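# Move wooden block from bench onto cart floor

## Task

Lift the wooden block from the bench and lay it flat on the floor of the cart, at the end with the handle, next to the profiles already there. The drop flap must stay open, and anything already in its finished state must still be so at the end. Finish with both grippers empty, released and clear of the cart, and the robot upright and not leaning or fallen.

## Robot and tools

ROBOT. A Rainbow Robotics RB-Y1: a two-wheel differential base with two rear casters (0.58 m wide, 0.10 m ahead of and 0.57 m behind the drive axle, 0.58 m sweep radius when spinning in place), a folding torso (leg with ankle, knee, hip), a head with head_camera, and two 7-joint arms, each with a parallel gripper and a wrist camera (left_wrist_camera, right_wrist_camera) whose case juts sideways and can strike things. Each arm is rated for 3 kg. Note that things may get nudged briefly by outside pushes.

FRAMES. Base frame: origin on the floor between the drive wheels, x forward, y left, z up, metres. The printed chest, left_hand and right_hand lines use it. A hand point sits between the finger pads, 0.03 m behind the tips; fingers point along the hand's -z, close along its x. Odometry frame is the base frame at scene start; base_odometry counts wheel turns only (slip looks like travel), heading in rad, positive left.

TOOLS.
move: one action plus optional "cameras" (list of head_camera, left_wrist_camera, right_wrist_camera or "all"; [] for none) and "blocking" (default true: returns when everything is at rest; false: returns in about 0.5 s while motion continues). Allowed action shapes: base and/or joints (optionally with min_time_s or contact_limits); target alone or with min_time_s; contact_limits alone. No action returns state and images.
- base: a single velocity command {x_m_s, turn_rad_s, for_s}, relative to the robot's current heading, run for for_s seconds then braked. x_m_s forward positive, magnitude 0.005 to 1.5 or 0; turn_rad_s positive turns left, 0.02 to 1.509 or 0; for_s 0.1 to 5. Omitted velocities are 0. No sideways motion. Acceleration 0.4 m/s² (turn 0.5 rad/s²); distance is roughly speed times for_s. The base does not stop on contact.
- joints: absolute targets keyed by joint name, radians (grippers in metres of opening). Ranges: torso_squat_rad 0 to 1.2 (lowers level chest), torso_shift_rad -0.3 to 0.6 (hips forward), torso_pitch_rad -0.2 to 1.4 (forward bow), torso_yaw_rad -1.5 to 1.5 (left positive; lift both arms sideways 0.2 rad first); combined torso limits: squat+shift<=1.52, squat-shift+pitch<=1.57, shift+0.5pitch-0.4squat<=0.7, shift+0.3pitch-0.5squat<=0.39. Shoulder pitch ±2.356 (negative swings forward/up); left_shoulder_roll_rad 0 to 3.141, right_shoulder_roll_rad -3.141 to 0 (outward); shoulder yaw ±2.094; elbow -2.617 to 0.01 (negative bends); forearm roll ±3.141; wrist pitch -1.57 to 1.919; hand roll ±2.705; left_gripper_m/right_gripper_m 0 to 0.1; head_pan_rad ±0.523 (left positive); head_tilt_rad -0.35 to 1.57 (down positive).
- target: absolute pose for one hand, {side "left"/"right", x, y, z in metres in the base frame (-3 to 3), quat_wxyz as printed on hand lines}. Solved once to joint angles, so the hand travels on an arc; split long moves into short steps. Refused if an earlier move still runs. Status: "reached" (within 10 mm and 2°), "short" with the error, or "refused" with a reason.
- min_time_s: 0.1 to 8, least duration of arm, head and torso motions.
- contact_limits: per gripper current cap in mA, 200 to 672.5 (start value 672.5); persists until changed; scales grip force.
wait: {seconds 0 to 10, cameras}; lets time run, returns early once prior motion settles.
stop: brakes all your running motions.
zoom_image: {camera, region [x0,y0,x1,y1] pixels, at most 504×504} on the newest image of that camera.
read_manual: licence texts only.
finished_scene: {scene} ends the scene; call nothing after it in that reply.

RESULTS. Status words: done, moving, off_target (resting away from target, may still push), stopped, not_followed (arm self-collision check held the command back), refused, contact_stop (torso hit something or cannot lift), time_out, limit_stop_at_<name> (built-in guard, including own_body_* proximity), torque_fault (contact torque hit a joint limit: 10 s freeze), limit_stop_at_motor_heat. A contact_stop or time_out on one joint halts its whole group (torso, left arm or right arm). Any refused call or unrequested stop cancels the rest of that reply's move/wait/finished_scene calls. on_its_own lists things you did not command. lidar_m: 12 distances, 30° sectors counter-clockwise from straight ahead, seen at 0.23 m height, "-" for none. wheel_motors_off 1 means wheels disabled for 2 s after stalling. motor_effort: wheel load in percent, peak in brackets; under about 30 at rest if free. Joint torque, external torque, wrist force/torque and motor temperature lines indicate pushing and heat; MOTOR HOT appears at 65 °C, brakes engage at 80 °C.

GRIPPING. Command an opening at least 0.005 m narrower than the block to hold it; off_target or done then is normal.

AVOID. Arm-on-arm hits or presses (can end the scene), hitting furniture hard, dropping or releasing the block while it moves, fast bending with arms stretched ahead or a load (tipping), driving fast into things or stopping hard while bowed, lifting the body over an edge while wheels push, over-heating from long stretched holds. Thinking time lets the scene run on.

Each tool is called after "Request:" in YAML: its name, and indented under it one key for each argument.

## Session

Request:
move:
  joints: {"head_pan_rad":0.5,"head_tilt_rad":0.6}
  min_time_s: 0.5
  cameras: ["head_camera"]

Request:
move:
  joints: {"head_pan_rad":-0.5,"head_tilt_rad":0.6,"left_gripper_m":0.1,"right_gripper_m":0.1}
  min_time_s: 0.5
  cameras: ["head_camera"]

Scene clock: 0.80 s.
Joint torques (N m): left_arm=[-1.73 -0.45 0.87 -0.58 -0.16 -0.64 -0.03] | right_arm=[-3.51 -0.56 -0.59 -1.53 0.01 -0.59 -0.09]
External joint torques (N m): left_arm=[-0.35 -0.6 0.86 -0.03 -0.16 -0.22 -0.02] | right_arm=[0.08 0.56 -0.55 0.1 -0.05 0 -0.1]
Motor temperatures (°C): left_arm=[30 28 31 35 34 33 37] | right_arm=[34 30 31 30 35 37 34]
Wrist force (N): left_arm=[0.2 1.8 -7.6] | right_arm=[-3.1 1.0 -4.9]
Wrist torque (N m): left_arm=[-0.33 0.18 0.08] | right_arm=[-0.11 -0.18 -0.11]
Wrist force, peak (N): left_arm=[0.1 1.5 -7.9] | right_arm=[-2.9 0.8 -5.4]
move: done
base_odometry: x=+0.000 y=+0.000 heading=+0.000
lidar_m: 0.74 1.04 1.55 4.57 1.52 1.09 1.02 1.06 1.45 3.61 1.09 0.78
base_status: not commanded
joint_positions: torso_squat_rad=+0.350 torso_shift_rad=+0.000 torso_pitch_rad=+0.000 torso_yaw_rad=+0.000 left_shoulder_pitch_rad=+0.037 left_shoulder_roll_rad=+0.004 left_shoulder_yaw_rad=-0.043 left_elbow_rad=-0.196 left_forearm_roll_rad=-0.014 left_wrist_pitch_rad=+0.002 left_hand_roll_rad=+0.027 left_gripper_m=+0.099 right_shoulder_pitch_rad=-0.040 right_shoulder_roll_rad=-0.021 right_shoulder_yaw_rad=-0.018 right_elbow_rad=-0.235 right_forearm_roll_rad=+0.049 right_wrist_pitch_rad=-0.014 right_hand_roll_rad=+0.035 right_gripper_m=+0.099 head_pan_rad=+0.500 head_tilt_rad=+0.600
joint_status: all done
wheel_motors_off: 0
motor_effort: left_wheel=+0(1) right_wheel=+0(2)
chest: x=-0.2280 y=+0.0001 z=+1.2475 quat_wxyz=(+1.000, +0.000, +0.000, +0.000)
left_hand: x=-0.1598 y=+0.2200 z=+0.5653 quat_wxyz=(+0.997, +0.000, -0.079, -0.009)
right_hand: x=-0.0823 y=-0.2360 z=+0.5770 quat_wxyz=(+0.989, -0.016, -0.142, +0.041)
head_camera: T_world_to_cam=[[0.48076, -0.87629, -0.03141, 0.14372], [-0.4659, -0.22493, -0.85577, 1.19443], [0.74283, 0.42606, -0.51641, 0.84561]] pos_world=[-0.14075, 0.03433, 1.46335]

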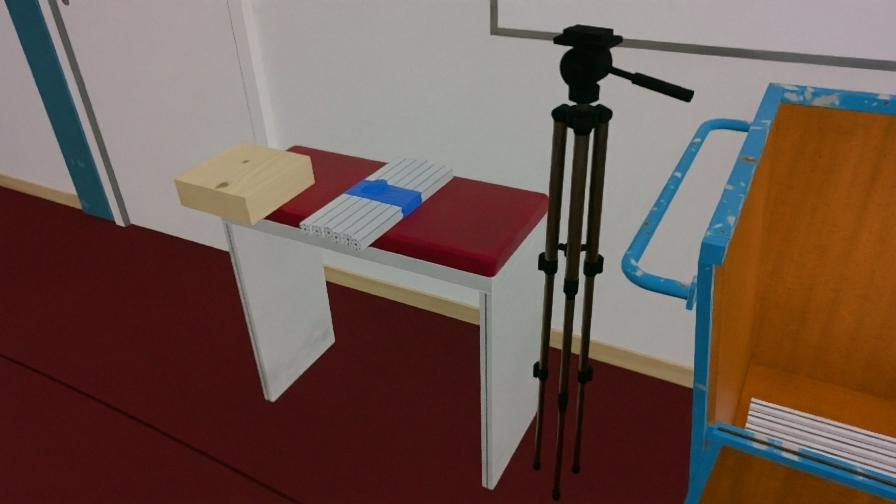

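Scene clock: 1.60 s.
Joint torques (N m): left_arm=[-1.9 -0.71 0.68 -0.41 -0.04 -0.66 -0.03] | right_arm=[-3.59 -0.53 -0.83 -1.44 -0.03 -0.55 0.01]
External joint torques (N m): left_arm=[-0.52 -0.86 0.67 0.15 -0.04 -0.23 -0.03] | right_arm=[0.01 0.58 -0.78 0.19 -0.09 0.04 0]
Wrist force (N): left_arm=[0.2 1.4 -7.7] | right_arm=[-2.8 0.9 -4.7]
Wrist torque (N m): left_arm=[-0.27 0.15 0.07] | right_arm=[-0.07 -0.12 -0.08]
Wrist force, peak (N): left_arm=[-0.7 1.3 -8.3] | right_arm=[-3.0 1.1 -5.3]
move: done
base_odometry: x=+0.000 y=+0.000 heading=+0.000
lidar_m: 0.74 1.04 1.55 4.57 1.52 1.07 1.02 1.08 1.44 3.61 1.09 0.78
base_status: not commanded
joint_positions: torso_squat_rad=+0.350 torso_shift_rad=+0.000 torso_pitch_rad=+0.000 torso_yaw_rad=+0.000 left_shoulder_pitch_rad=+0.037 left_shoulder_roll_rad=+0.004 left_shoulder_yaw_rad=-0.043 left_elbow_rad=-0.196 left_forearm_roll_rad=-0.014 left_wrist_pitch_rad=+0.002 left_hand_roll_rad=+0.027 left_gripper_m=+0.099 right_shoulder_pitch_rad=-0.040 right_shoulder_roll_rad=-0.021 right_shoulder_yaw_rad=-0.018 right_elbow_rad=-0.235 right_forearm_roll_rad=+0.049 right_wrist_pitch_rad=-0.014 right_hand_roll_rad=+0.035 right_gripper_m=+0.099 head_pan_rad=-0.500 head_tilt_rad=+0.600
joint_status: all done
wheel_motors_off: 0
motor_effort: left_wheel=+0(1) right_wheel=+1(2)
chest: x=-0.2280 y=+0.0001 z=+1.2475 quat_wxyz=(+1.000, +0.000, +0.000, +0.000)
left_hand: x=-0.1598 y=+0.2200 z=+0.5653 quat_wxyz=(+0.997, +0.000, -0.079, -0.009)
right_hand: x=-0.0823 y=-0.2360 z=+0.5770 quat_wxyz=(+0.989, -0.016, -0.142, +0.041)
head_camera: T_world_to_cam=[[-0.47752, -0.87806, -0.03142, -0.05375], [-0.44095, 0.27043, -0.85582, 1.19955], [0.75996, -0.39482, -0.51632, 0.84916]] pos_world=[-0.14205, -0.03633, 1.46335]

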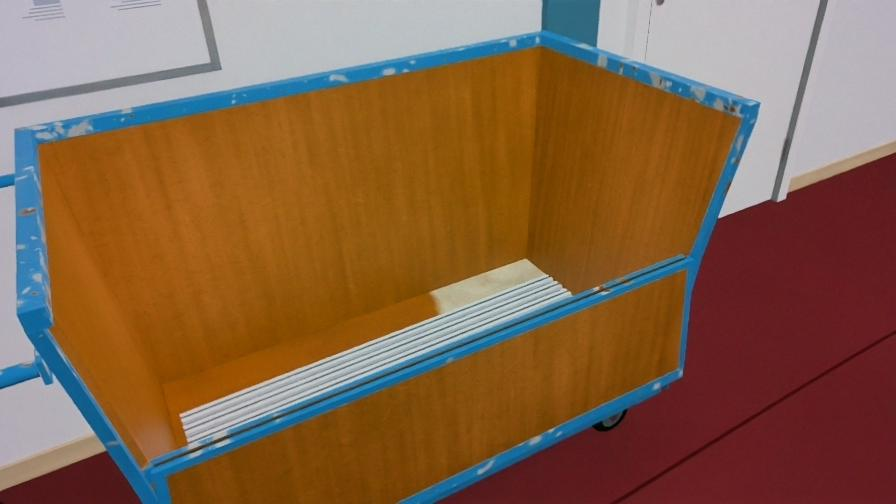

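Request:
move:
  base: {"turn_rad_s":1.0,"for_s":1.629}
  joints: {"torso_squat_rad":0.1,"torso_shift_rad":0,"torso_pitch_rad":0.65,"head_pan_rad":0,"head_tilt_rad":0.4,"left_shoulder_pitch_rad":1.04,"left_shoulder_roll_rad":1.63,"left_shoulder_yaw_rad":0.8,"left_elbow_rad":-2.5,"left_forearm_roll_rad":1.15,"left_wrist_pitch_rad":0.8,"left_hand_roll_rad":0.84,"right_shoulder_pitch_rad":1.04,"right_shoulder_roll_rad":-1.63,"right_shoulder_yaw_rad":-0.8,"right_elbow_rad":-2.5,"right_forearm_roll_rad":-1.15,"right_wrist_pitch_rad":0.8,"right_hand_roll_rad":-0.84}
  min_time_s: 2.5
  cameras: []

Request:
move:
  base: {"x_m_s":0.6,"for_s":2.07}
  joints: {"left_shoulder_pitch_rad":1.273,"left_shoulder_roll_rad":2.715,"left_shoulder_yaw_rad":1.449,"left_elbow_rad":-1.561,"left_forearm_roll_rad":1.599,"left_wrist_pitch_rad":0.871,"left_hand_roll_rad":0.915,"right_shoulder_pitch_rad":1.273,"right_shoulder_roll_rad":-2.715,"right_shoulder_yaw_rad":-1.449,"right_elbow_rad":-1.561,"right_forearm_roll_rad":-1.599,"right_wrist_pitch_rad":0.871,"right_hand_roll_rad":-0.915}

Request:
move:
  base: {"turn_rad_s":-1.0,"for_s":1.629}
  cameras: ["head_camera"]

Scene clock: 12.90 s.
Joint torques (N m): left_arm=[-0.88 -2.94 6.81 -2.55 -0.01 -0.36 0.07] | right_arm=[0.31 3.6 -5.99 -2.45 0.15 -0.03 -0.1]
External joint torques (N m): left_arm=[0.37 -0.52 1.71 0.16 -0.16 -0.22 0.06] | right_arm=[1.45 1.15 -0.89 -0.09 0.1 0.06 -0.1]
Wrist force (N): left_arm=[1.3 1.6 -7.8] | right_arm=[-0.5 0.9 -4.8]
Wrist torque (N m): left_arm=[-0.30 0.21 0.02] | right_arm=[-0.12 0.05 0.00]
Wrist force, peak (N): left_arm=[-0.3 -0.3 -8.8] | right_arm=[-4.2 1.5 -5.3]
move: done
base_odometry: x=+0.000 y=+0.000 heading=+1.333
lidar_m: 3.03 2.08 1.19 1.03 1.02 1.19 2.08 3.03 0.89 0.74 0.74 1.06
base_status: done (sent for 1.63 of 1.63 s)
joint_positions: torso_squat_rad=+0.100 torso_shift_rad=+0.000 torso_pitch_rad=+0.650 torso_yaw_rad=+0.000 left_shoulder_pitch_rad=+1.040 left_shoulder_roll_rad=+1.630 left_shoulder_yaw_rad=+0.800 left_elbow_rad=-2.500 left_forearm_roll_rad=+1.150 left_wrist_pitch_rad=+0.800 left_hand_roll_rad=+0.840 left_gripper_m=+0.099 right_shoulder_pitch_rad=+1.040 right_shoulder_roll_rad=-1.630 right_shoulder_yaw_rad=-0.800 right_elbow_rad=-2.500 right_forearm_roll_rad=-1.150 right_wrist_pitch_rad=+0.800 right_hand_roll_rad=-0.840 right_gripper_m=+0.099 head_pan_rad=+0.000 head_tilt_rad=+0.400
joint_status: all done
wheel_motors_off: 0
motor_effort: left_wheel=+0(33) right_wheel=+17(55)
chest: x=-0.0407 y=+0.0000 z=+1.2233 quat_wxyz=(+0.948, +0.000, +0.319, +0.000)
left_hand: x=+0.1277 y=+0.3426 z=+0.9371 quat_wxyz=(+0.999, -0.045, +0.020, +0.002)
right_hand: x=+0.1278 y=-0.3425 z=+0.9371 quat_wxyz=(+0.999, +0.045, +0.020, -0.002)

Scene clock: 16.53 s.
Joint torques (N m): left_arm=[-16.96 -7.93 10.22 0.33 -0.03 -0.28 0.15] | right_arm=[-19.26 10.37 -8.83 -0.08 0.05 -0.02 -0.18]
External joint torques (N m): left_arm=[1.7 0.02 1.22 0.27 -0.18 0 0.15] | right_arm=[-0.7 2.25 -0.26 -0.3 -0.01 0.21 -0.18]
Wrist force (N): left_arm=[1.1 1.8 -7.1] | right_arm=[-1.0 -0.1 -4.3]
Wrist torque (N m): left_arm=[-0.35 0.22 -0.01] | right_arm=[-0.01 -0.03 0.01]
Wrist force, peak (N): left_arm=[0.2 2.0 -8.9] | right_arm=[-2.4 0.1 -5.9]
move: done
base_odometry: x=+0.291 y=+1.205 heading=+1.334
lidar_m: 2.48 2.72 1.56 1.34 1.34 1.56 2.74 1.21 0.89 1.22 0.59 1.40
base_status: done (sent for 2.07 of 2.07 s)
joint_positions: torso_squat_rad=+0.100 torso_shift_rad=+0.000 torso_pitch_rad=+0.650 torso_yaw_rad=+0.000 left_shoulder_pitch_rad=+1.273 left_shoulder_roll_rad=+2.715 left_shoulder_yaw_rad=+1.449 left_elbow_rad=-1.561 left_forearm_roll_rad=+1.599 left_wrist_pitch_rad=+0.871 left_hand_roll_rad=+0.915 left_gripper_m=+0.099 right_shoulder_pitch_rad=+1.273 right_shoulder_roll_rad=-2.715 right_shoulder_yaw_rad=-1.449 right_elbow_rad=-1.561 right_forearm_roll_rad=-1.599 right_wrist_pitch_rad=+0.871 right_hand_roll_rad=-0.915 right_gripper_m=+0.099 head_pan_rad=+0.000 head_tilt_rad=+0.400
joint_status: all done
wheel_motors_off: 0
motor_effort: left_wheel=+13(48) right_wheel=-12(55)
chest: x=-0.0407 y=+0.0001 z=+1.2233 quat_wxyz=(+0.948, +0.000, +0.319, +0.000)
left_hand: x=+0.3903 y=+0.1696 z=+0.8805 quat_wxyz=(+0.998, -0.070, -0.001, +0.000)
right_hand: x=+0.3902 y=-0.1695 z=+0.8804 quat_wxyz=(+0.998, +0.070, -0.001, +0.000)
pictures: none

Scene clock: 20.17 s.
Joint torques (N m): left_arm=[-16.98 -7.93 10.22 0.13 -0.05 -0.33 0.21] | right_arm=[-18.98 9.94 -8.94 0.08 0.07 -0.06 -0.09]
External joint torques (N m): left_arm=[1.68 0.03 1.22 0.06 -0.2 -0.04 0.21] | right_arm=[-0.42 1.83 -0.37 -0.14 0 0.17 -0.09]
Wrist force (N): left_arm=[0.9 2.0 -7.6] | right_arm=[-1.4 -0.3 -4.8]
Wrist torque (N m): left_arm=[-0.36 0.16 0.04] | right_arm=[0.01 -0.07 0.01]
Wrist force, peak (N): left_arm=[1.5 2.4 -8.3] | right_arm=[-0.5 -0.2 -5.4]
move: done
base_odometry: x=+0.291 y=+1.205 heading=+0.001
lidar_m: 0.59 1.26 1.67 4.26 1.97 1.41 1.35 1.41 1.88 1.91 0.89 0.88
base_status: done (sent for 1.63 of 1.63 s)
joint_positions: torso_squat_rad=+0.100 torso_shift_rad=+0.000 torso_pitch_rad=+0.650 torso_yaw_rad=+0.000 left_shoulder_pitch_rad=+1.273 left_shoulder_roll_rad=+2.715 left_shoulder_yaw_rad=+1.449 left_elbow_rad=-1.561 left_forearm_roll_rad=+1.599 left_wrist_pitch_rad=+0.871 left_hand_roll_rad=+0.915 left_gripper_m=+0.099 right_shoulder_pitch_rad=+1.273 right_shoulder_roll_rad=-2.715 right_shoulder_yaw_rad=-1.449 right_elbow_rad=-1.561 right_forearm_roll_rad=-1.599 right_wrist_pitch_rad=+0.871 right_hand_roll_rad=-0.915 right_gripper_m=+0.099 head_pan_rad=+0.000 head_tilt_rad=+0.400
joint_status: not commanded
wheel_motors_off: 0
motor_effort: left_wheel=+18(37) right_wheel=-1(43)
chest: x=-0.0407 y=+0.0001 z=+1.2233 quat_wxyz=(+0.948, +0.000, +0.319, +0.000)
left_hand: x=+0.3903 y=+0.1696 z=+0.8805 quat_wxyz=(+0.998, -0.070, -0.001, +0.000)
right_hand: x=+0.3902 y=-0.1695 z=+0.8804 quat_wxyz=(+0.998, +0.070, -0.001, +0.000)
head_camera: T_world_to_cam=[[-0.0121, -0.9995, -0.02916, 0.04023], [-0.8375, 0.02606, -0.54582, 0.88093], [0.54631, 0.01782, -0.8374, 1.03831]] pos_world=[0.17102, -0.00125, 1.35148]

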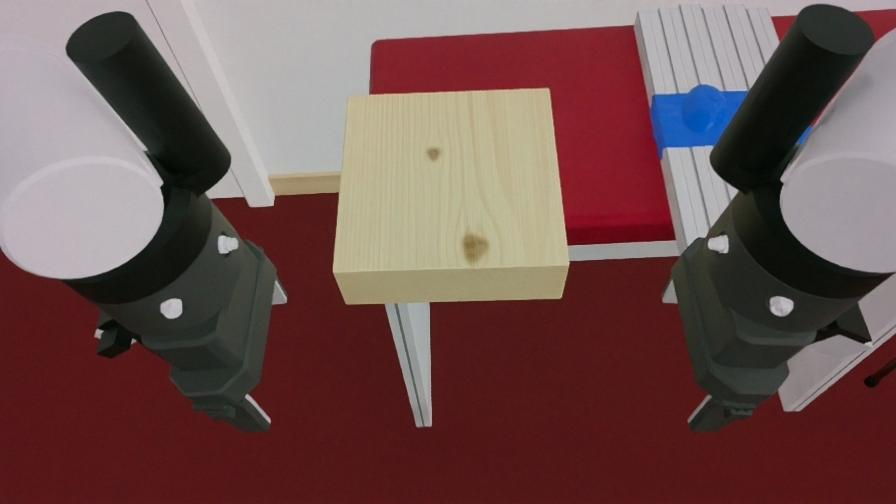

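Request:
move:
  base: {"x_m_s":0.25,"for_s":0.99}

Request:
move:
  joints: {"left_shoulder_pitch_rad":1.456,"left_shoulder_roll_rad":2.939,"left_shoulder_yaw_rad":1.418,"left_elbow_rad":-1.222,"left_forearm_roll_rad":1.610,"left_wrist_pitch_rad":0.712,"left_hand_roll_rad":0.776,"right_shoulder_pitch_rad":1.456,"right_shoulder_roll_rad":-2.939,"right_shoulder_yaw_rad":-1.418,"right_elbow_rad":-1.222,"right_forearm_roll_rad":-1.610,"right_wrist_pitch_rad":0.712,"right_hand_roll_rad":-0.776}
  cameras: ["left_wrist_camera","right_wrist_camera"]

Request:
move:
  joints: {"left_shoulder_pitch_rad":1.427,"left_shoulder_roll_rad":3.037,"left_shoulder_yaw_rad":1.417,"left_elbow_rad":-1.182,"left_forearm_roll_rad":1.590,"left_wrist_pitch_rad":0.740,"left_hand_roll_rad":0.849,"right_shoulder_pitch_rad":1.427,"right_shoulder_roll_rad":-3.037,"right_shoulder_yaw_rad":-1.417,"right_elbow_rad":-1.182,"right_forearm_roll_rad":-1.590,"right_wrist_pitch_rad":0.740,"right_hand_roll_rad":-0.849}
  min_time_s: 1

Request:
move:
  joints: {"left_shoulder_pitch_rad":1.415,"left_shoulder_roll_rad":3.079,"left_shoulder_yaw_rad":1.4155,"left_elbow_rad":-1.164,"left_forearm_roll_rad":1.581,"left_wrist_pitch_rad":0.749,"left_hand_roll_rad":0.8805,"right_shoulder_pitch_rad":1.415,"right_shoulder_roll_rad":-3.079,"right_shoulder_yaw_rad":-1.4155,"right_elbow_rad":-1.164,"right_forearm_roll_rad":-1.581,"right_wrist_pitch_rad":0.749,"right_hand_roll_rad":-0.8805}
  min_time_s: 0.8
  cameras: ["all"]

Scene clock: 27.90 s.
Joint torques (N m): left_arm=[-17.08 -7.47 10.35 0.19 -0.1 -0.16 0.17] | right_arm=[-19.13 10.26 -8.92 0.46 0.05 -0.14 -0.23]
External joint torques (N m): left_arm=[1.58 0.49 1.35 0.13 -0.25 0.12 0.17] | right_arm=[-0.57 2.14 -0.35 0.24 -0.02 0.08 -0.23]
Wrist force (N): left_arm=[1.6 2.4 -8.0] | right_arm=[-1.1 0.1 -4.8]
Wrist torque (N m): left_arm=[-0.37 0.27 0.03] | right_arm=[-0.01 -0.02 0.00]
Wrist force, peak (N): left_arm=[1.0 2.7 -8.6] | right_arm=[-0.9 -0.2 -5.4]
move: done
base_odometry: x=+0.541 y=+1.205 heading=+0.001
lidar_m: 0.36 0.35 1.31 3.39 2.35 1.67 1.59 1.67 2.22 1.11 0.71 0.87
base_status: done (sent for 1 of 1 s)
joint_positions: torso_squat_rad=+0.100 torso_shift_rad=+0.000 torso_pitch_rad=+0.650 torso_yaw_rad=+0.000 left_shoulder_pitch_rad=+1.273 left_shoulder_roll_rad=+2.715 left_shoulder_yaw_rad=+1.449 left_elbow_rad=-1.561 left_forearm_roll_rad=+1.599 left_wrist_pitch_rad=+0.871 left_hand_roll_rad=+0.915 left_gripper_m=+0.099 right_shoulder_pitch_rad=+1.273 right_shoulder_roll_rad=-2.715 right_shoulder_yaw_rad=-1.449 right_elbow_rad=-1.561 right_forearm_roll_rad=-1.599 right_wrist_pitch_rad=+0.871 right_hand_roll_rad=-0.915 right_gripper_m=+0.099 head_pan_rad=+0.000 head_tilt_rad=+0.400
joint_status: not commanded
wheel_motors_off: 0
motor_effort: left_wheel=-3(45) right_wheel=+2(34)
chest: x=-0.0407 y=+0.0001 z=+1.2233 quat_wxyz=(+0.948, +0.000, +0.319, +0.000)
left_hand: x=+0.3903 y=+0.1696 z=+0.8805 quat_wxyz=(+0.998, -0.070, -0.001, +0.000)
right_hand: x=+0.3901 y=-0.1695 z=+0.8804 quat_wxyz=(+0.998, +0.070, -0.001, +0.000)
pictures: none

Scene clock: 28.93 s.
Joint torques (N m): left_arm=[-17.92 -8.92 8.29 0.63 0.06 -0.5 -0.08] | right_arm=[-20.16 10.47 -6.16 0.9 -0.01 -0.15 -0.13]
External joint torques (N m): left_arm=[1.06 -0.57 1.06 0.49 -0.08 -0.24 -0.08] | right_arm=[-1.29 1.92 0.66 0.57 -0.06 0.06 -0.13]
Wrist force (N): left_arm=[0.2 2.5 -7.4] | right_arm=[-0.9 0.2 -5.2]
Wrist torque (N m): left_arm=[-0.42 0.12 0.17] | right_arm=[-0.01 0.00 -0.20]
Wrist force, peak (N): left_arm=[0.1 2.2 -9.2] | right_arm=[-1.1 -0.1 -6.2]
move: done
base_odometry: x=+0.541 y=+1.205 heading=+0.001
lidar_m: 0.36 0.35 1.31 3.39 2.35 1.67 1.59 1.67 2.21 1.12 0.72 0.87
base_status: not commanded
joint_positions: torso_squat_rad=+0.100 torso_shift_rad=+0.000 torso_pitch_rad=+0.650 torso_yaw_rad=+0.000 left_shoulder_pitch_rad=+1.456 left_shoulder_roll_rad=+2.939 left_shoulder_yaw_rad=+1.418 left_elbow_rad=-1.222 left_forearm_roll_rad=+1.610 left_wrist_pitch_rad=+0.712 left_hand_roll_rad=+0.776 left_gripper_m=+0.099 right_shoulder_pitch_rad=+1.456 right_shoulder_roll_rad=-2.939 right_shoulder_yaw_rad=-1.418 right_elbow_rad=-1.222 right_forearm_roll_rad=-1.610 right_wrist_pitch_rad=+0.712 right_hand_roll_rad=-0.776 right_gripper_m=+0.099 head_pan_rad=+0.000 head_tilt_rad=+0.400
joint_status: all done
wheel_motors_off: 0
motor_effort: left_wheel=-3(6) right_wheel=+3(6)
chest: x=-0.0407 y=+0.0001 z=+1.2233 quat_wxyz=(+0.948, +0.000, +0.319, +0.000)
left_hand: x=+0.3892 y=+0.1700 z=+0.7806 quat_wxyz=(+0.998, -0.070, -0.003, +0.001)
right_hand: x=+0.3891 y=-0.1699 z=+0.7805 quat_wxyz=(+0.998, +0.069, -0.003, -0.001)
left_wrist_camera: T_world_to_cam=[[0.99959, 0.02772, -0.00713, -0.38883], [0.02675, -0.81555, 0.57807, -0.29389], [0.01021, -0.57803, -0.81595, 0.80373]] pos_world=[0.38833, 0.23568, 0.82292]
right_wrist_camera: T_world_to_cam=[[-0.99913, -0.02267, -0.03513, 0.4111], [-0.03959, 0.78285, 0.62095, -0.30911], [0.01342, 0.6218, -0.78306, 0.78375]] pos_world=[0.38798, -0.23603, 0.82011]

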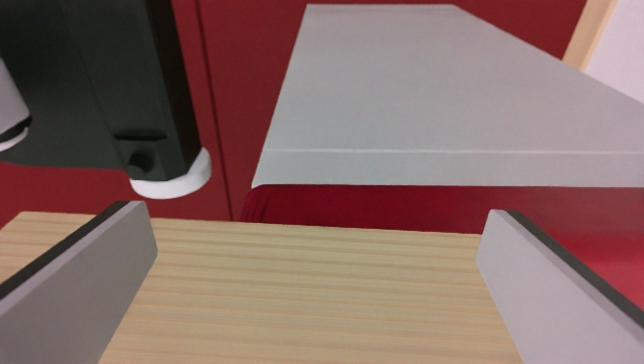

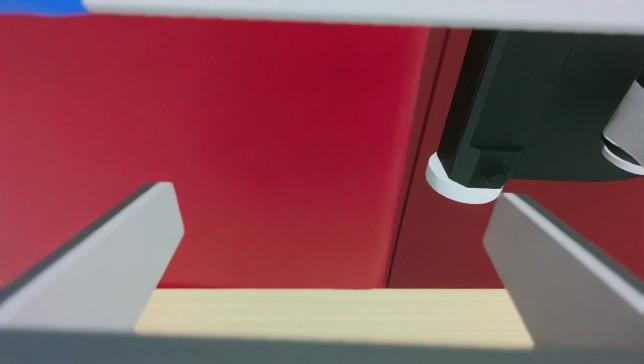

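Scene clock: 30.23 s.
Joint torques (N m): left_arm=[-21.06 -3.71 10.61 -0.04 0.53 -2.43 0.64] | right_arm=[-21.41 7.16 -5.56 0.96 0.08 -0.15 -0.3]
External joint torques (N m): left_arm=[-1.34 3.66 3.32 -0.06 0.39 -2.16 0.64] | right_arm=[-1.77 -0.41 1.32 0.76 0.03 0.07 -0.3]
Wrist force (N): left_arm=[-2.5 8.7 -5.2] | right_arm=[-1.0 -0.2 -4.7]
Wrist torque (N m): left_arm=[-0.10 0.41 -0.44] | right_arm=[-0.01 -0.02 -0.01]
Wrist force, peak (N): left_arm=[2.6 16.3 -1.0] | right_arm=[-0.5 -0.1 -5.5]
move: done
base_odometry: x=+0.541 y=+1.205 heading=+0.001
lidar_m: 0.36 0.36 1.30 3.40 2.36 1.67 1.59 1.66 2.21 1.12 0.72 0.85
base_status: not commanded
joint_positions: torso_squat_rad=+0.100 torso_shift_rad=+0.000 torso_pitch_rad=+0.650 torso_yaw_rad=+0.000 left_shoulder_pitch_rad=+1.428 left_shoulder_roll_rad=+3.036 left_shoulder_yaw_rad=+1.416 left_elbow_rad=-1.182 left_forearm_roll_rad=+1.590 left_wrist_pitch_rad=+0.740 left_hand_roll_rad=+0.849 left_gripper_m=+0.099 right_shoulder_pitch_rad=+1.427 right_shoulder_roll_rad=-3.037 right_shoulder_yaw_rad=-1.417 right_elbow_rad=-1.182 right_forearm_roll_rad=-1.590 right_wrist_pitch_rad=+0.740 right_hand_roll_rad=-0.849 right_gripper_m=+0.099 head_pan_rad=+0.000 head_tilt_rad=+0.400
joint_status: all done
wheel_motors_off: 0
motor_effort: left_wheel=-1(4) right_wheel=-1(5)
chest: x=-0.0408 y=+0.0002 z=+1.2233 quat_wxyz=(+0.948, +0.000, +0.319, +0.000)
left_hand: x=+0.3896 y=+0.1306 z=+0.7799 quat_wxyz=(+0.998, -0.069, +0.000, +0.000)
right_hand: x=+0.3897 y=-0.1294 z=+0.7801 quat_wxyz=(+0.998, +0.070, +0.000, +0.000)
pictures: none

Scene clock: 31.33 s.
Joint torques (N m): left_arm=[-31.61 27.3 32.85 -14.13 9 -15.73 4.5] | right_arm=[-34.56 -27.85 -25.65 -13.71 -7.61 -13.29 -3.83]
External joint torques (N m): left_arm=[-11.66 34.4 25.63 -14.19 8.87 -15.48 4.5] | right_arm=[-14.69 -35.15 -18.85 -13.96 -7.67 -13.09 -3.83]
Wrist force (N): left_arm=[-6.9 75.9 16.6] | right_arm=[-10.4 -67.9 15.0]
Wrist torque (N m): left_arm=[-1.00 1.46 -4.25] | right_arm=[1.21 0.95 3.86]
Wrist force, peak (N): left_arm=[-6.1 77.6 16.7] | right_arm=[-9.1 -69.7 16.0]
move: done
base_odometry: x=+0.541 y=+1.205 heading=+0.001
lidar_m: 0.35 0.35 1.30 3.40 2.36 1.67 1.60 1.66 2.23 1.12 0.72 0.86
base_status: not commanded
joint_positions: torso_squat_rad=+0.100 torso_shift_rad=+0.000 torso_pitch_rad=+0.649 torso_yaw_rad=+0.000 left_shoulder_pitch_rad=+1.418 left_shoulder_roll_rad=+3.070 left_shoulder_yaw_rad=+1.409 left_elbow_rad=-1.160 left_forearm_roll_rad=+1.579 left_wrist_pitch_rad=+0.753 left_hand_roll_rad=+0.879 left_gripper_m=+0.099 right_shoulder_pitch_rad=+1.419 right_shoulder_roll_rad=-3.070 right_shoulder_yaw_rad=-1.411 right_elbow_rad=-1.160 right_forearm_roll_rad=-1.579 right_wrist_pitch_rad=+0.752 right_hand_roll_rad=-0.880 right_gripper_m=+0.099 head_pan_rad=+0.000 head_tilt_rad=+0.400
joint_status: all done
wheel_motors_off: 0
motor_effort: left_wheel=+0(2) right_wheel=+3(5)
chest: x=-0.0413 y=+0.0002 z=+1.2235 quat_wxyz=(+0.948, +0.000, +0.319, +0.000)
left_hand: x=+0.3899 y=+0.1218 z=+0.7788 quat_wxyz=(+0.998, -0.063, +0.000, +0.002)
right_hand: x=+0.3901 y=-0.1212 z=+0.7790 quat_wxyz=(+0.998, +0.063, +0.000, -0.003)
pictures: head_camera, left_wrist_camera, right_wrist_camera
head_camera: T_world_to_cam=[[-0.01184, -0.9995, -0.02915, 0.04028], [-0.83691, 0.02586, -0.54673, 0.88169], [0.54721, 0.01792, -0.8368, 1.03807]] pos_world=[0.17032, -0.00115, 1.35187]
left_wrist_camera: T_world_to_cam=[[0.99946, 0.03054, -0.0121, -0.38448], [0.03202, -0.82324, 0.5668, -0.32457], [0.00735, -0.56688, -0.82377, 0.78031]] pos_world=[0.38893, 0.18688, 0.82211]
right_wrist_camera: T_world_to_cam=[[-0.99936, -0.01943, -0.03007, 0.40972], [-0.03378, 0.79034, 0.61174, -0.34059], [0.01188, 0.61237, -0.79048, 0.75758]] pos_world=[0.38896, -0.18677, 0.81953]

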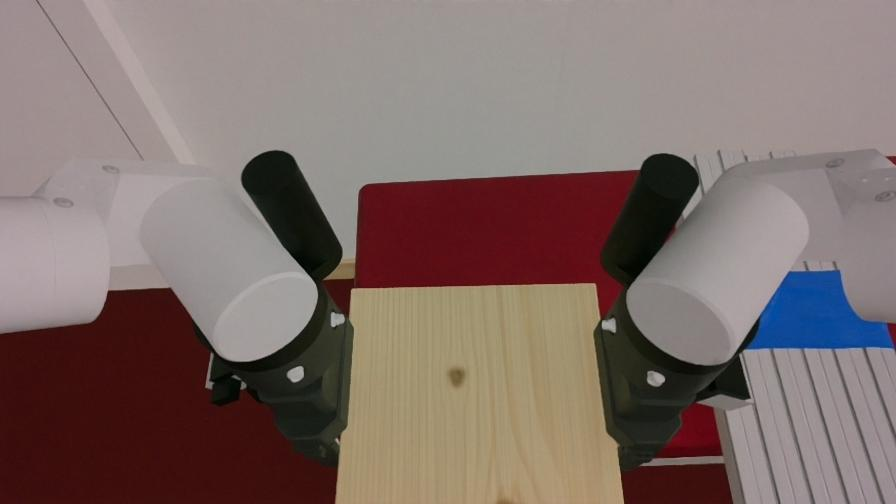

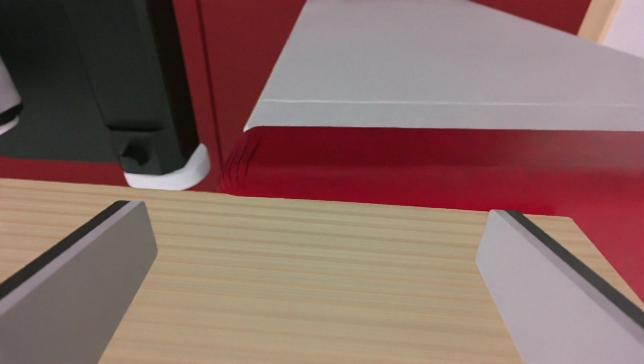

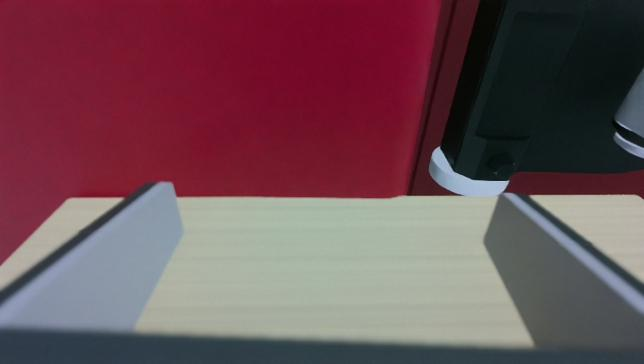

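Request:
move:
  joints: {"torso_pitch_rad":0.54}
  min_time_s: 1.2
  cameras: ["left_wrist_camera"]

Request:
move:
  base: {"x_m_s":-0.4,"for_s":1.22}
  cameras: ["left_wrist_camera","right_wrist_camera"]

Request:
move:
  base: {"turn_rad_s":-1.0,"for_s":1.76}

Request:
move:
  base: {"x_m_s":0.6,"for_s":2.49}

Request:
move:
  base: {"turn_rad_s":1.0,"for_s":1.77}
  cameras: ["all"]

Scene clock: 37.13 s.
Joint torques (N m): left_arm=[-34.98 23.49 34.4 -15.5 10.06 -13.39 4.03] | right_arm=[-36.83 -26.35 -27.48 -15.96 -9.03 -12.12 -3.94]
External joint torques (N m): left_arm=[-13.67 31.09 26.69 -16.35 10.04 -13 4.03] | right_arm=[-15.62 -34.11 -20.22 -16.95 -9.21 -11.78 -3.95]
Wrist force (N): left_arm=[1.8 68.9 -10.6] | right_arm=[-2.7 -66.7 -5.9]
Wrist torque (N m): left_arm=[-0.42 0.09 -3.77] | right_arm=[0.80 -0.08 3.69]
Wrist force, peak (N): left_arm=[-6.8 76.5 16.4] | right_arm=[-10.2 -68.1 16.1]
move: done
base_odometry: x=+0.541 y=+1.205 heading=+0.001
lidar_m: 0.38 0.35 1.30 3.39 2.35 1.66 1.59 1.66 2.21 1.11 0.72 0.87
base_status: not commanded
joint_positions: torso_squat_rad=+0.100 torso_shift_rad=+0.000 torso_pitch_rad=+0.541 torso_yaw_rad=+0.000 left_shoulder_pitch_rad=+1.419 left_shoulder_roll_rad=+3.071 left_shoulder_yaw_rad=+1.409 left_elbow_rad=-1.160 left_forearm_roll_rad=+1.578 left_wrist_pitch_rad=+0.752 left_hand_roll_rad=+0.879 left_gripper_m=+0.099 right_shoulder_pitch_rad=+1.419 right_shoulder_roll_rad=-3.070 right_shoulder_yaw_rad=-1.410 right_elbow_rad=-1.160 right_forearm_roll_rad=-1.579 right_wrist_pitch_rad=+0.752 right_hand_roll_rad=-0.880 right_gripper_m=+0.099 head_pan_rad=+0.000 head_tilt_rad=+0.400
joint_status: all done
wheel_motors_off: 0
motor_effort: left_wheel=-2(2) right_wheel=+3(5)
chest: x=-0.0686 y=+0.0002 z=+1.2423 quat_wxyz=(+0.964, +0.000, +0.267, +0.000)
left_hand: x=+0.4080 y=+0.1216 z=+0.8465 quat_wxyz=(+0.997, -0.063, -0.054, -0.001)
right_hand: x=+0.4085 y=-0.1214 z=+0.8468 quat_wxyz=(+0.997, +0.063, -0.055, +0.000)
left_wrist_camera: T_world_to_cam=[[0.99491, 0.03022, 0.09608, -0.49153], [-0.02976, -0.82311, 0.5671, -0.33883], [0.09622, -0.56707, -0.81803, 0.79465]] pos_world=[0.40249, 0.18658, 0.88942]

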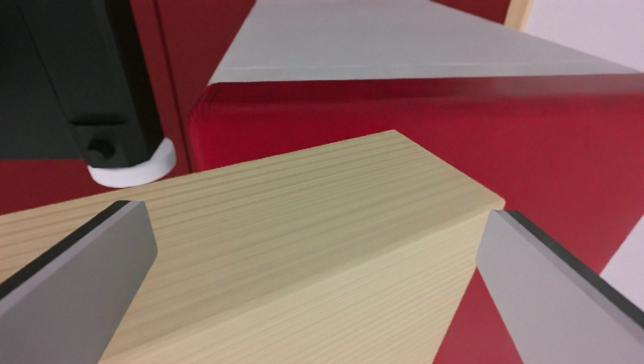

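Scene clock: 39.93 s.
Joint torques (N m): left_arm=[-35.94 22.67 34.61 -15.5 10.16 -12.89 4.13] | right_arm=[-39.02 -25.49 -28.45 -16.02 -9.08 -11.99 -3.87]
External joint torques (N m): left_arm=[-14.64 30.26 26.9 -16.35 10.14 -12.49 4.14] | right_arm=[-17.82 -33.24 -21.18 -17 -9.26 -11.66 -3.88]
Wrist force (N): left_arm=[1.5 69.2 -12.2] | right_arm=[-3.6 -66.1 -8.9]
Wrist torque (N m): left_arm=[-0.57 -0.09 -3.79] | right_arm=[0.73 -0.30 3.70]
Wrist force, peak (N): left_arm=[1.0 70.2 -11.6] | right_arm=[-4.8 -67.6 -7.4]
move: done
base_odometry: x=+0.048 y=+1.205 heading=+0.000
lidar_m: 0.83 1.48 1.99 4.40 1.63 1.17 1.11 1.15 1.55 3.89 1.31 1.06
base_status: done (sent for 1.23 of 1.23 s)
joint_positions: torso_squat_rad=+0.100 torso_shift_rad=+0.000 torso_pitch_rad=+0.541 torso_yaw_rad=+0.000 left_shoulder_pitch_rad=+1.419 left_shoulder_roll_rad=+3.071 left_shoulder_yaw_rad=+1.409 left_elbow_rad=-1.160 left_forearm_roll_rad=+1.578 left_wrist_pitch_rad=+0.752 left_hand_roll_rad=+0.879 left_gripper_m=+0.099 right_shoulder_pitch_rad=+1.419 right_shoulder_roll_rad=-3.070 right_shoulder_yaw_rad=-1.410 right_elbow_rad=-1.160 right_forearm_roll_rad=-1.579 right_wrist_pitch_rad=+0.752 right_hand_roll_rad=-0.880 right_gripper_m=+0.099 head_pan_rad=+0.000 head_tilt_rad=+0.400
joint_status: not commanded
wheel_motors_off: 0
motor_effort: left_wheel=-9(23) right_wheel=+11(47)
chest: x=-0.0685 y=+0.0001 z=+1.2423 quat_wxyz=(+0.964, +0.000, +0.267, +0.000)
left_hand: x=+0.4079 y=+0.1215 z=+0.8463 quat_wxyz=(+0.997, -0.063, -0.054, -0.001)
right_hand: x=+0.4082 y=-0.1215 z=+0.8465 quat_wxyz=(+0.997, +0.063, -0.054, +0.000)
left_wrist_camera: T_world_to_cam=[[0.99496, 0.03007, 0.09569, -0.49106], [-0.02966, -0.82313, 0.56707, -0.33873], [0.09582, -0.56705, -0.81809, 0.79471]] pos_world=[0.40239, 0.18658, 0.88922]
right_wrist_camera: T_world_to_cam=[[-0.9903, -0.01947, -0.13754, 0.51704], [-0.09942, 0.79087, 0.60385, -0.34731], [0.09702, 0.61167, -0.78514, 0.77153]] pos_world=[0.40265, -0.18718, 0.8866]

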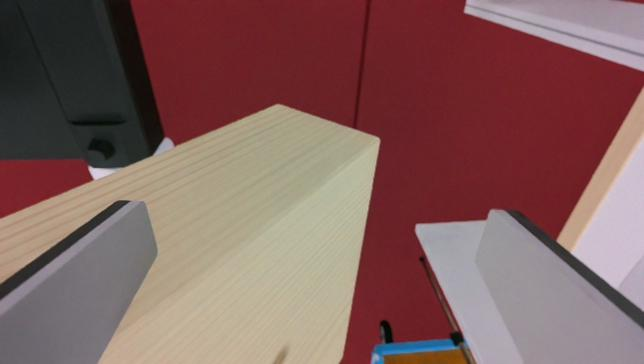

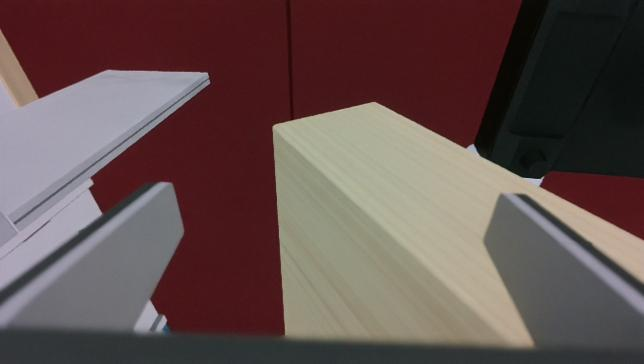

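Scene clock: 43.80 s.
Joint torques (N m): left_arm=[-35.46 22.51 34.78 -15.59 10.26 -12.92 4.08] | right_arm=[-39.44 -25.46 -28.15 -16.03 -9.01 -11.89 -3.8]
External joint torques (N m): left_arm=[-14.16 30.1 27.07 -16.44 10.24 -12.53 4.09] | right_arm=[-18.24 -33.21 -20.89 -17.02 -9.19 -11.56 -3.8]
Wrist force (N): left_arm=[1.6 68.9 -11.4] | right_arm=[-3.6 -66.5 -8.0]
Wrist torque (N m): left_arm=[-0.50 -0.01 -3.77] | right_arm=[0.75 -0.25 3.74]
Wrist force, peak (N): left_arm=[0.8 70.4 -10.8] | right_arm=[-3.8 -67.6 -8.0]
move: done
base_odometry: x=+0.048 y=+1.205 heading=-1.560
lidar_m: 3.84 1.30 1.07 0.84 1.49 1.99 4.40 1.64 1.17 1.11 1.14 1.54
base_status: done (sent for 1.77 of 1.77 s)
joint_positions: torso_squat_rad=+0.100 torso_shift_rad=+0.000 torso_pitch_rad=+0.541 torso_yaw_rad=+0.000 left_shoulder_pitch_rad=+1.419 left_shoulder_roll_rad=+3.071 left_shoulder_yaw_rad=+1.409 left_elbow_rad=-1.160 left_forearm_roll_rad=+1.578 left_wrist_pitch_rad=+0.752 left_hand_roll_rad=+0.879 left_gripper_m=+0.099 right_shoulder_pitch_rad=+1.419 right_shoulder_roll_rad=-3.070 right_shoulder_yaw_rad=-1.410 right_elbow_rad=-1.160 right_forearm_roll_rad=-1.579 right_wrist_pitch_rad=+0.752 right_hand_roll_rad=-0.880 right_gripper_m=+0.099 head_pan_rad=+0.000 head_tilt_rad=+0.400
joint_status: not commanded
wheel_motors_off: 0
motor_effort: left_wheel=+15(44) right_wheel=-2(44)
chest: x=-0.0685 y=+0.0001 z=+1.2423 quat_wxyz=(+0.964, +0.000, +0.267, +0.000)
left_hand: x=+0.4079 y=+0.1215 z=+0.8463 quat_wxyz=(+0.997, -0.063, -0.054, -0.001)
right_hand: x=+0.4082 y=-0.1215 z=+0.8465 quat_wxyz=(+0.997, +0.063, -0.054, +0.000)
pictures: none

Scene clock: 47.87 s.
Joint torques (N m): left_arm=[-35.46 22.67 34.93 -15.65 10.32 -12.89 4.16] | right_arm=[-39.16 -25.92 -28.7 -16.28 -9.27 -11.83 -3.91]
External joint torques (N m): left_arm=[-14.15 30.26 27.22 -16.5 10.3 -12.5 4.17] | right_arm=[-17.96 -33.67 -21.44 -17.26 -9.46 -11.5 -3.92]
Wrist force (N): left_arm=[1.3 68.8 -11.4] | right_arm=[-3.8 -66.8 -8.0]
Wrist torque (N m): left_arm=[-0.49 -0.07 -3.79] | right_arm=[0.80 -0.30 3.72]
Wrist force, peak (N): left_arm=[1.9 69.7 -11.7] | right_arm=[-4.9 -68.2 -8.2]
move: done
base_odometry: x=+0.064 y=-0.295 heading=-1.560
lidar_m: 3.69 1.07 0.75 0.71 0.75 1.22 4.70 1.57 1.12 1.05 1.08 1.45
base_status: done (sent for 2.5 of 2.5 s)
joint_positions: torso_squat_rad=+0.100 torso_shift_rad=+0.000 torso_pitch_rad=+0.541 torso_yaw_rad=+0.000 left_shoulder_pitch_rad=+1.419 left_shoulder_roll_rad=+3.071 left_shoulder_yaw_rad=+1.409 left_elbow_rad=-1.160 left_forearm_roll_rad=+1.578 left_wrist_pitch_rad=+0.752 left_hand_roll_rad=+0.879 left_gripper_m=+0.099 right_shoulder_pitch_rad=+1.419 right_shoulder_roll_rad=-3.070 right_shoulder_yaw_rad=-1.410 right_elbow_rad=-1.160 right_forearm_roll_rad=-1.579 right_wrist_pitch_rad=+0.752 right_hand_roll_rad=-0.880 right_gripper_m=+0.099 head_pan_rad=+0.000 head_tilt_rad=+0.400
joint_status: not commanded
wheel_motors_off: 0
motor_effort: left_wheel=+1(51) right_wheel=-1(47)
chest: x=-0.0685 y=+0.0001 z=+1.2423 quat_wxyz=(+0.964, +0.000, +0.267, +0.000)
left_hand: x=+0.4080 y=+0.1214 z=+0.8463 quat_wxyz=(+0.997, -0.063, -0.054, -0.001)
right_hand: x=+0.4082 y=-0.1216 z=+0.8464 quat_wxyz=(+0.997, +0.063, -0.054, +0.000)
pictures: none

Scene clock: 51.73 s.
Joint torques (N m): left_arm=[-35.35 22.6 35.38 -15.75 10.27 -12.97 4.05] | right_arm=[-39.1 -25.04 -28.86 -16.18 -9.23 -11.83 -3.8]
External joint torques (N m): left_arm=[-14.04 30.19 27.67 -16.61 10.26 -12.57 4.06] | right_arm=[-17.9 -32.79 -21.6 -17.16 -9.42 -11.49 -3.8]
Wrist force (N): left_arm=[0.7 68.4 -11.2] | right_arm=[-3.2 -66.6 -9.1]
Wrist torque (N m): left_arm=[-0.52 -0.09 -3.73] | right_arm=[0.74 -0.19 3.73]
Wrist force, peak (N): left_arm=[0.6 69.5 -11.7] | right_arm=[-4.1 -67.8 -8.6]
move: done
base_odometry: x=+0.064 y=-0.295 heading=+0.000
lidar_m: 0.72 0.75 1.22 4.68 1.55 1.10 1.06 1.10 1.47 3.66 1.06 0.76
base_status: done (sent for 1.77 of 1.77 s)
joint_positions: torso_squat_rad=+0.100 torso_shift_rad=+0.000 torso_pitch_rad=+0.541 torso_yaw_rad=+0.000 left_shoulder_pitch_rad=+1.419 left_shoulder_roll_rad=+3.071 left_shoulder_yaw_rad=+1.409 left_elbow_rad=-1.160 left_forearm_roll_rad=+1.578 left_wrist_pitch_rad=+0.752 left_hand_roll_rad=+0.879 left_gripper_m=+0.099 right_shoulder_pitch_rad=+1.419 right_shoulder_roll_rad=-3.070 right_shoulder_yaw_rad=-1.410 right_elbow_rad=-1.160 right_forearm_roll_rad=-1.579 right_wrist_pitch_rad=+0.752 right_hand_roll_rad=-0.880 right_gripper_m=+0.099 head_pan_rad=+0.000 head_tilt_rad=+0.400
joint_status: not commanded
wheel_motors_off: 0
motor_effort: left_wheel=-2(39) right_wheel=+17(37)
chest: x=-0.0685 y=+0.0001 z=+1.2423 quat_wxyz=(+0.964, +0.000, +0.267, +0.000)
left_hand: x=+0.4080 y=+0.1215 z=+0.8463 quat_wxyz=(+0.997, -0.063, -0.054, -0.001)
right_hand: x=+0.4082 y=-0.1216 z=+0.8464 quat_wxyz=(+0.997, +0.063, -0.054, +0.000)
pictures: head_camera, left_wrist_camera, right_wrist_camera
head_camera: T_world_to_cam=[[-0.00877, -0.9995, -0.03024, 0.04199], [-0.77306, 0.02596, -0.6338, 0.98178], [0.63427, 0.01782, -0.77291, 0.99525]] pos_world=[0.12809, -0.00125, 1.39275]
left_wrist_camera: T_world_to_cam=[[0.99495, 0.02998, 0.09575, -0.49119], [-0.02977, -0.82314, 0.56706, -0.33875], [0.09582, -0.56705, -0.81809, 0.79464]] pos_world=[0.40249, 0.18648, 0.88922]
right_wrist_camera: T_world_to_cam=[[-0.99032, -0.01945, -0.13741, 0.51692], [-0.09932, 0.79087, 0.60387, -0.34731], [0.09692, 0.61167, -0.78515, 0.7715]] pos_world=[0.40265, -0.18718, 0.8865]

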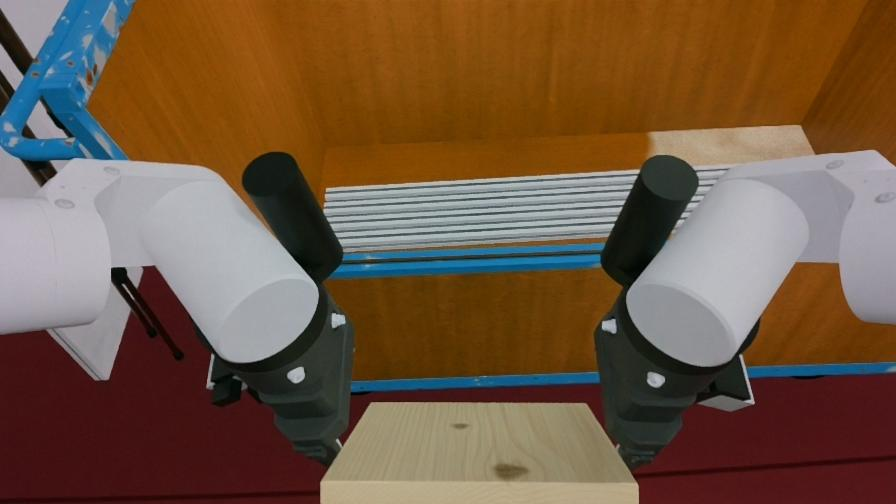

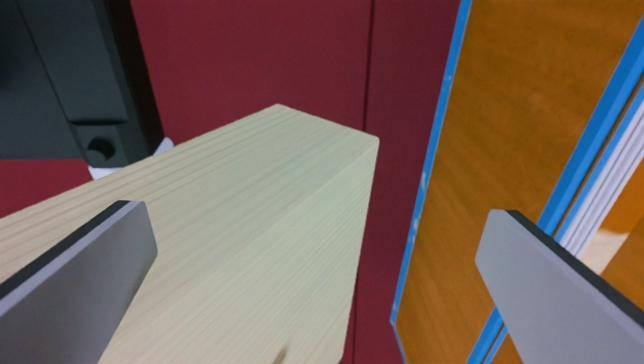

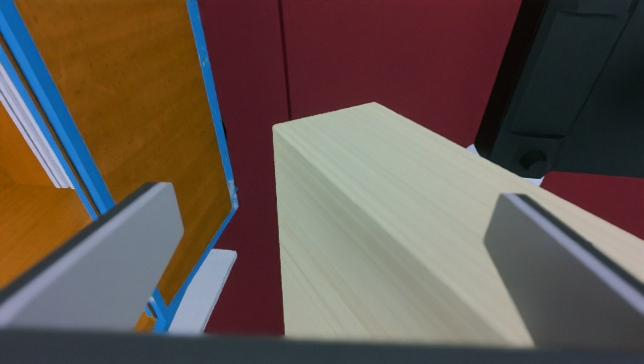

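Request:
move:
  base: {"turn_rad_s":-0.5,"for_s":0.33}

Request:
move:
  base: {"x_m_s":0.3,"for_s":1.37}

Request:
move:
  base: {"turn_rad_s":0.5,"for_s":0.37}

Request:
move:
  joints: {"torso_squat_rad":0.9,"torso_shift_rad":0.45,"torso_pitch_rad":0.65,"head_tilt_rad":0.5}
  min_time_s: 2.8
  cameras: ["all"]

Scene clock: 57.07 s.
Joint torques (N m): left_arm=[-35.59 22.59 35.12 -15.67 10.2 -12.95 4.06] | right_arm=[-39.35 -25.18 -28.74 -16.06 -9.27 -11.79 -3.89]
External joint torques (N m): left_arm=[-14.29 30.18 27.41 -16.52 10.18 -12.55 4.07] | right_arm=[-18.15 -32.93 -21.48 -17.05 -9.46 -11.46 -3.89]
Wrist force (N): left_arm=[1.5 68.3 -11.5] | right_arm=[-4.2 -66.6 -8.2]
Wrist torque (N m): left_arm=[-0.51 -0.05 -3.75] | right_arm=[0.74 -0.31 3.73]
Wrist force, peak (N): left_arm=[1.2 70.2 -11.4] | right_arm=[-3.6 -68.3 -7.8]
move: done
base_odometry: x=+0.064 y=-0.295 heading=-0.055
lidar_m: 0.72 0.73 1.22 4.47 1.65 1.13 1.05 1.10 1.38 3.12 1.13 0.77
base_status: done (sent for 0.33 of 0.33 s)
joint_positions: torso_squat_rad=+0.100 torso_shift_rad=+0.000 torso_pitch_rad=+0.541 torso_yaw_rad=+0.000 left_shoulder_pitch_rad=+1.419 left_shoulder_roll_rad=+3.071 left_shoulder_yaw_rad=+1.409 left_elbow_rad=-1.160 left_forearm_roll_rad=+1.578 left_wrist_pitch_rad=+0.752 left_hand_roll_rad=+0.879 left_gripper_m=+0.099 right_shoulder_pitch_rad=+1.419 right_shoulder_roll_rad=-3.070 right_shoulder_yaw_rad=-1.410 right_elbow_rad=-1.160 right_forearm_roll_rad=-1.579 right_wrist_pitch_rad=+0.752 right_hand_roll_rad=-0.880 right_gripper_m=+0.099 head_pan_rad=+0.000 head_tilt_rad=+0.400
joint_status: not commanded
wheel_motors_off: 0
motor_effort: left_wheel=+0(13) right_wheel=-8(12)
chest: x=-0.0685 y=+0.0001 z=+1.2423 quat_wxyz=(+0.964, +0.000, +0.267, +0.000)
left_hand: x=+0.4080 y=+0.1214 z=+0.8463 quat_wxyz=(+0.997, -0.063, -0.054, -0.001)
right_hand: x=+0.4082 y=-0.1216 z=+0.8464 quat_wxyz=(+0.997, +0.063, -0.054, +0.000)
pictures: none

Scene clock: 59.53 s.
Joint torques (N m): left_arm=[-35.53 22.38 34.81 -15.73 10.2 -12.96 4.09] | right_arm=[-39.1 -25.24 -28.76 -16.26 -9.15 -11.91 -3.79]
External joint torques (N m): left_arm=[-14.23 29.97 27.1 -16.59 10.18 -12.57 4.1] | right_arm=[-17.91 -32.99 -21.49 -17.25 -9.33 -11.58 -3.8]
Motor temperatures (°C): left_arm=[33 29 33 37 36 38 38] | right_arm=[37 31 33 32 38 42 34]
Wrist force (N): left_arm=[1.5 69.7 -10.7] | right_arm=[-3.9 -67.0 -8.4]
Wrist torque (N m): left_arm=[-0.59 -0.03 -3.79] | right_arm=[0.81 -0.27 3.74]
Wrist force, peak (N): left_arm=[1.5 69.7 -11.7] | right_arm=[-4.8 -67.6 -8.6]
move: done
base_odometry: x=+0.473 y=-0.317 heading=-0.054
lidar_m: 0.31 0.32 0.43 1.66 2.29 1.57 1.46 1.50 1.94 4.34 0.49 0.34
base_status: done (sent for 1.37 of 1.37 s)
joint_positions: torso_squat_rad=+0.100 torso_shift_rad=+0.000 torso_pitch_rad=+0.541 torso_yaw_rad=+0.000 left_shoulder_pitch_rad=+1.419 left_shoulder_roll_rad=+3.071 left_shoulder_yaw_rad=+1.409 left_elbow_rad=-1.160 left_forearm_roll_rad=+1.578 left_wrist_pitch_rad=+0.752 left_hand_roll_rad=+0.879 left_gripper_m=+0.099 right_shoulder_pitch_rad=+1.419 right_shoulder_roll_rad=-3.070 right_shoulder_yaw_rad=-1.410 right_elbow_rad=-1.160 right_forearm_roll_rad=-1.579 right_wrist_pitch_rad=+0.752 right_hand_roll_rad=-0.880 right_gripper_m=+0.099 head_pan_rad=+0.000 head_tilt_rad=+0.400
joint_status: not commanded
wheel_motors_off: 0
motor_effort: left_wheel=+13(48) right_wheel=-14(30)
chest: x=-0.0684 y=+0.0001 z=+1.2423 quat_wxyz=(+0.964, +0.000, +0.267, +0.000)
left_hand: x=+0.4080 y=+0.1214 z=+0.8463 quat_wxyz=(+0.997, -0.063, -0.054, -0.001)
right_hand: x=+0.4082 y=-0.1216 z=+0.8464 quat_wxyz=(+0.997, +0.063, -0.054, +0.000)
pictures: none

Scene clock: 60.63 s.
Joint torques (N m): left_arm=[-35.69 22.52 34.86 -15.66 10.23 -12.97 4.2] | right_arm=[-39.42 -24.73 -29.03 -15.99 -9.27 -11.77 -3.97]
External joint torques (N m): left_arm=[-14.39 30.12 27.15 -16.51 10.21 -12.57 4.2] | right_arm=[-18.22 -32.48 -21.77 -16.98 -9.46 -11.44 -3.98]
Wrist force (N): left_arm=[2.0 68.8 -11.3] | right_arm=[-3.7 -66.9 -8.6]
Wrist torque (N m): left_arm=[-0.53 0.03 -3.80] | right_arm=[0.77 -0.28 3.72]
Wrist force, peak (N): left_arm=[1.6 70.2 -11.6] | right_arm=[-3.7 -68.0 -8.0]
move: done
base_odometry: x=+0.473 y=-0.317 heading=+0.012
lidar_m: 0.30 0.32 0.44 3.98 2.12 1.53 1.46 1.53 2.05 4.68 0.47 0.31
base_status: done (sent for 0.37 of 0.37 s)
joint_positions: torso_squat_rad=+0.100 torso_shift_rad=+0.000 torso_pitch_rad=+0.541 torso_yaw_rad=+0.000 left_shoulder_pitch_rad=+1.419 left_shoulder_roll_rad=+3.071 left_shoulder_yaw_rad=+1.409 left_elbow_rad=-1.160 left_forearm_roll_rad=+1.578 left_wrist_pitch_rad=+0.752 left_hand_roll_rad=+0.879 left_gripper_m=+0.099 right_shoulder_pitch_rad=+1.419 right_shoulder_roll_rad=-3.071 right_shoulder_yaw_rad=-1.410 right_elbow_rad=-1.160 right_forearm_roll_rad=-1.579 right_wrist_pitch_rad=+0.752 right_hand_roll_rad=-0.880 right_gripper_m=+0.099 head_pan_rad=+0.000 head_tilt_rad=+0.400
joint_status: not commanded
wheel_motors_off: 0
motor_effort: left_wheel=-19(34) right_wheel=+6(31)
chest: x=-0.0685 y=+0.0001 z=+1.2423 quat_wxyz=(+0.964, +0.000, +0.267, +0.000)
left_hand: x=+0.4080 y=+0.1214 z=+0.8463 quat_wxyz=(+0.997, -0.063, -0.054, -0.001)
right_hand: x=+0.4081 y=-0.1215 z=+0.8464 quat_wxyz=(+0.997, +0.063, -0.054, +0.000)
pictures: none

Scene clock: 63.80 s.
Joint torques (N m): left_arm=[-34.38 23.15 34.52 -16.48 10.36 -12.77 4.12] | right_arm=[-37.64 -25.46 -28.22 -16.9 -9.28 -11.5 -3.92]
External joint torques (N m): left_arm=[-14.48 30.22 27.31 -16.52 10.23 -12.52 4.12] | right_arm=[-17.81 -32.75 -21.44 -17.13 -9.34 -11.3 -3.92]
Wrist force (N): left_arm=[3.7 68.6 -11.3] | right_arm=[-1.6 -66.9 -8.5]
Wrist torque (N m): left_arm=[-0.53 -0.02 -3.77] | right_arm=[0.82 -0.23 3.72]
Wrist force, peak (N): left_arm=[2.3 70.0 -12.0] | right_arm=[-3.7 -67.2 -8.7]
move: done
base_odometry: x=+0.473 y=-0.317 heading=+0.012
lidar_m: 0.30 0.32 0.44 4.00 2.13 1.53 1.46 1.53 2.05 4.67 0.46 0.32
base_status: not commanded
joint_positions: torso_squat_rad=+0.900 torso_shift_rad=+0.450 torso_pitch_rad=+0.651 torso_yaw_rad=+0.000 left_shoulder_pitch_rad=+1.419 left_shoulder_roll_rad=+3.071 left_shoulder_yaw_rad=+1.409 left_elbow_rad=-1.160 left_forearm_roll_rad=+1.578 left_wrist_pitch_rad=+0.752 left_hand_roll_rad=+0.879 left_gripper_m=+0.099 right_shoulder_pitch_rad=+1.419 right_shoulder_roll_rad=-3.071 right_shoulder_yaw_rad=-1.410 right_elbow_rad=-1.160 right_forearm_roll_rad=-1.579 right_wrist_pitch_rad=+0.752 right_hand_roll_rad=-0.880 right_gripper_m=+0.099 head_pan_rad=+0.000 head_tilt_rad=+0.500
joint_status: all done
wheel_motors_off: 0
motor_effort: left_wheel=-14(21) right_wheel=+10(14)
chest: x=+0.1489 y=+0.0001 z=+0.9184 quat_wxyz=(+0.948, +0.000, +0.320, +0.000)
left_hand: x=+0.5790 y=+0.1214 z=+0.4725 quat_wxyz=(+0.998, -0.063, +0.001, +0.002)
right_hand: x=+0.5792 y=-0.1216 z=+0.4726 quat_wxyz=(+0.998, +0.063, +0.001, -0.003)
pictures: head_camera, left_wrist_camera, right_wrist_camera
head_camera: T_world_to_cam=[[-0.01497, -0.9995, -0.02779, 0.033], [-0.88819, 0.02606, -0.45873, 0.79532], [0.45922, 0.01782, -0.88814, 0.75823]] pos_world=[0.35869, -0.00125, 1.03917]
left_wrist_camera: T_world_to_cam=[[0.99945, 0.02996, -0.01414, -0.5762], [0.0327, -0.82312, 0.56692, -0.15777], [0.00535, -0.56707, -0.82365, 0.52742]] pos_world=[0.57823, 0.18648, 0.51571]
right_wrist_camera: T_world_to_cam=[[-0.99942, -0.01951, -0.02783, 0.58834], [-0.03246, 0.79088, 0.61111, -0.14678], [0.01009, 0.61166, -0.79106, 0.51458]] pos_world=[0.57805, -0.18718, 0.51314]

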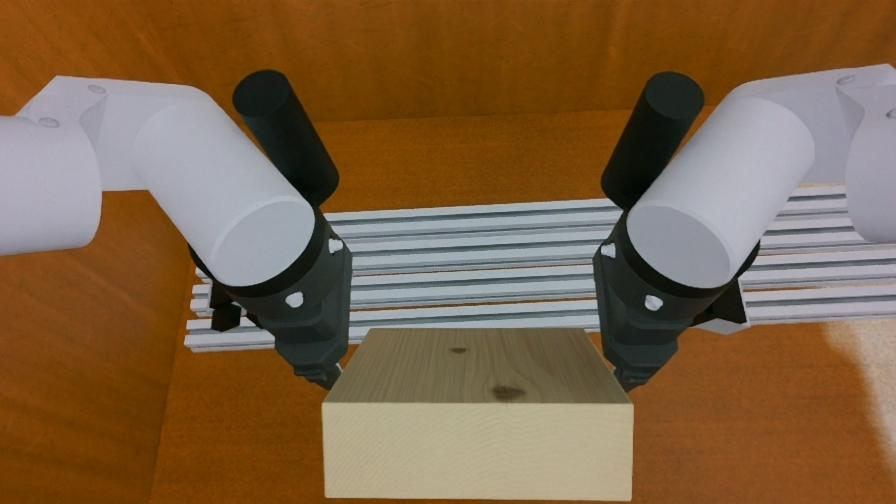

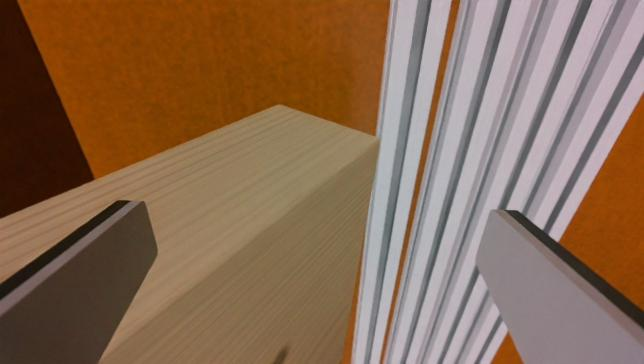

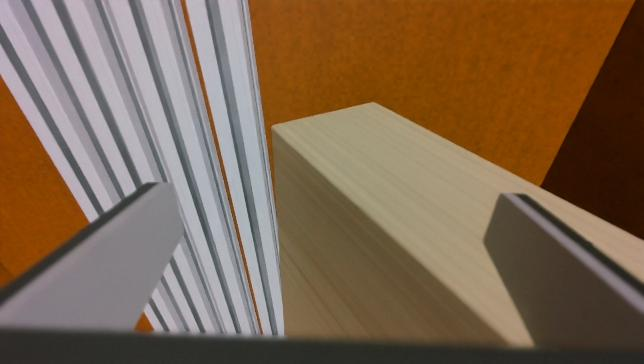

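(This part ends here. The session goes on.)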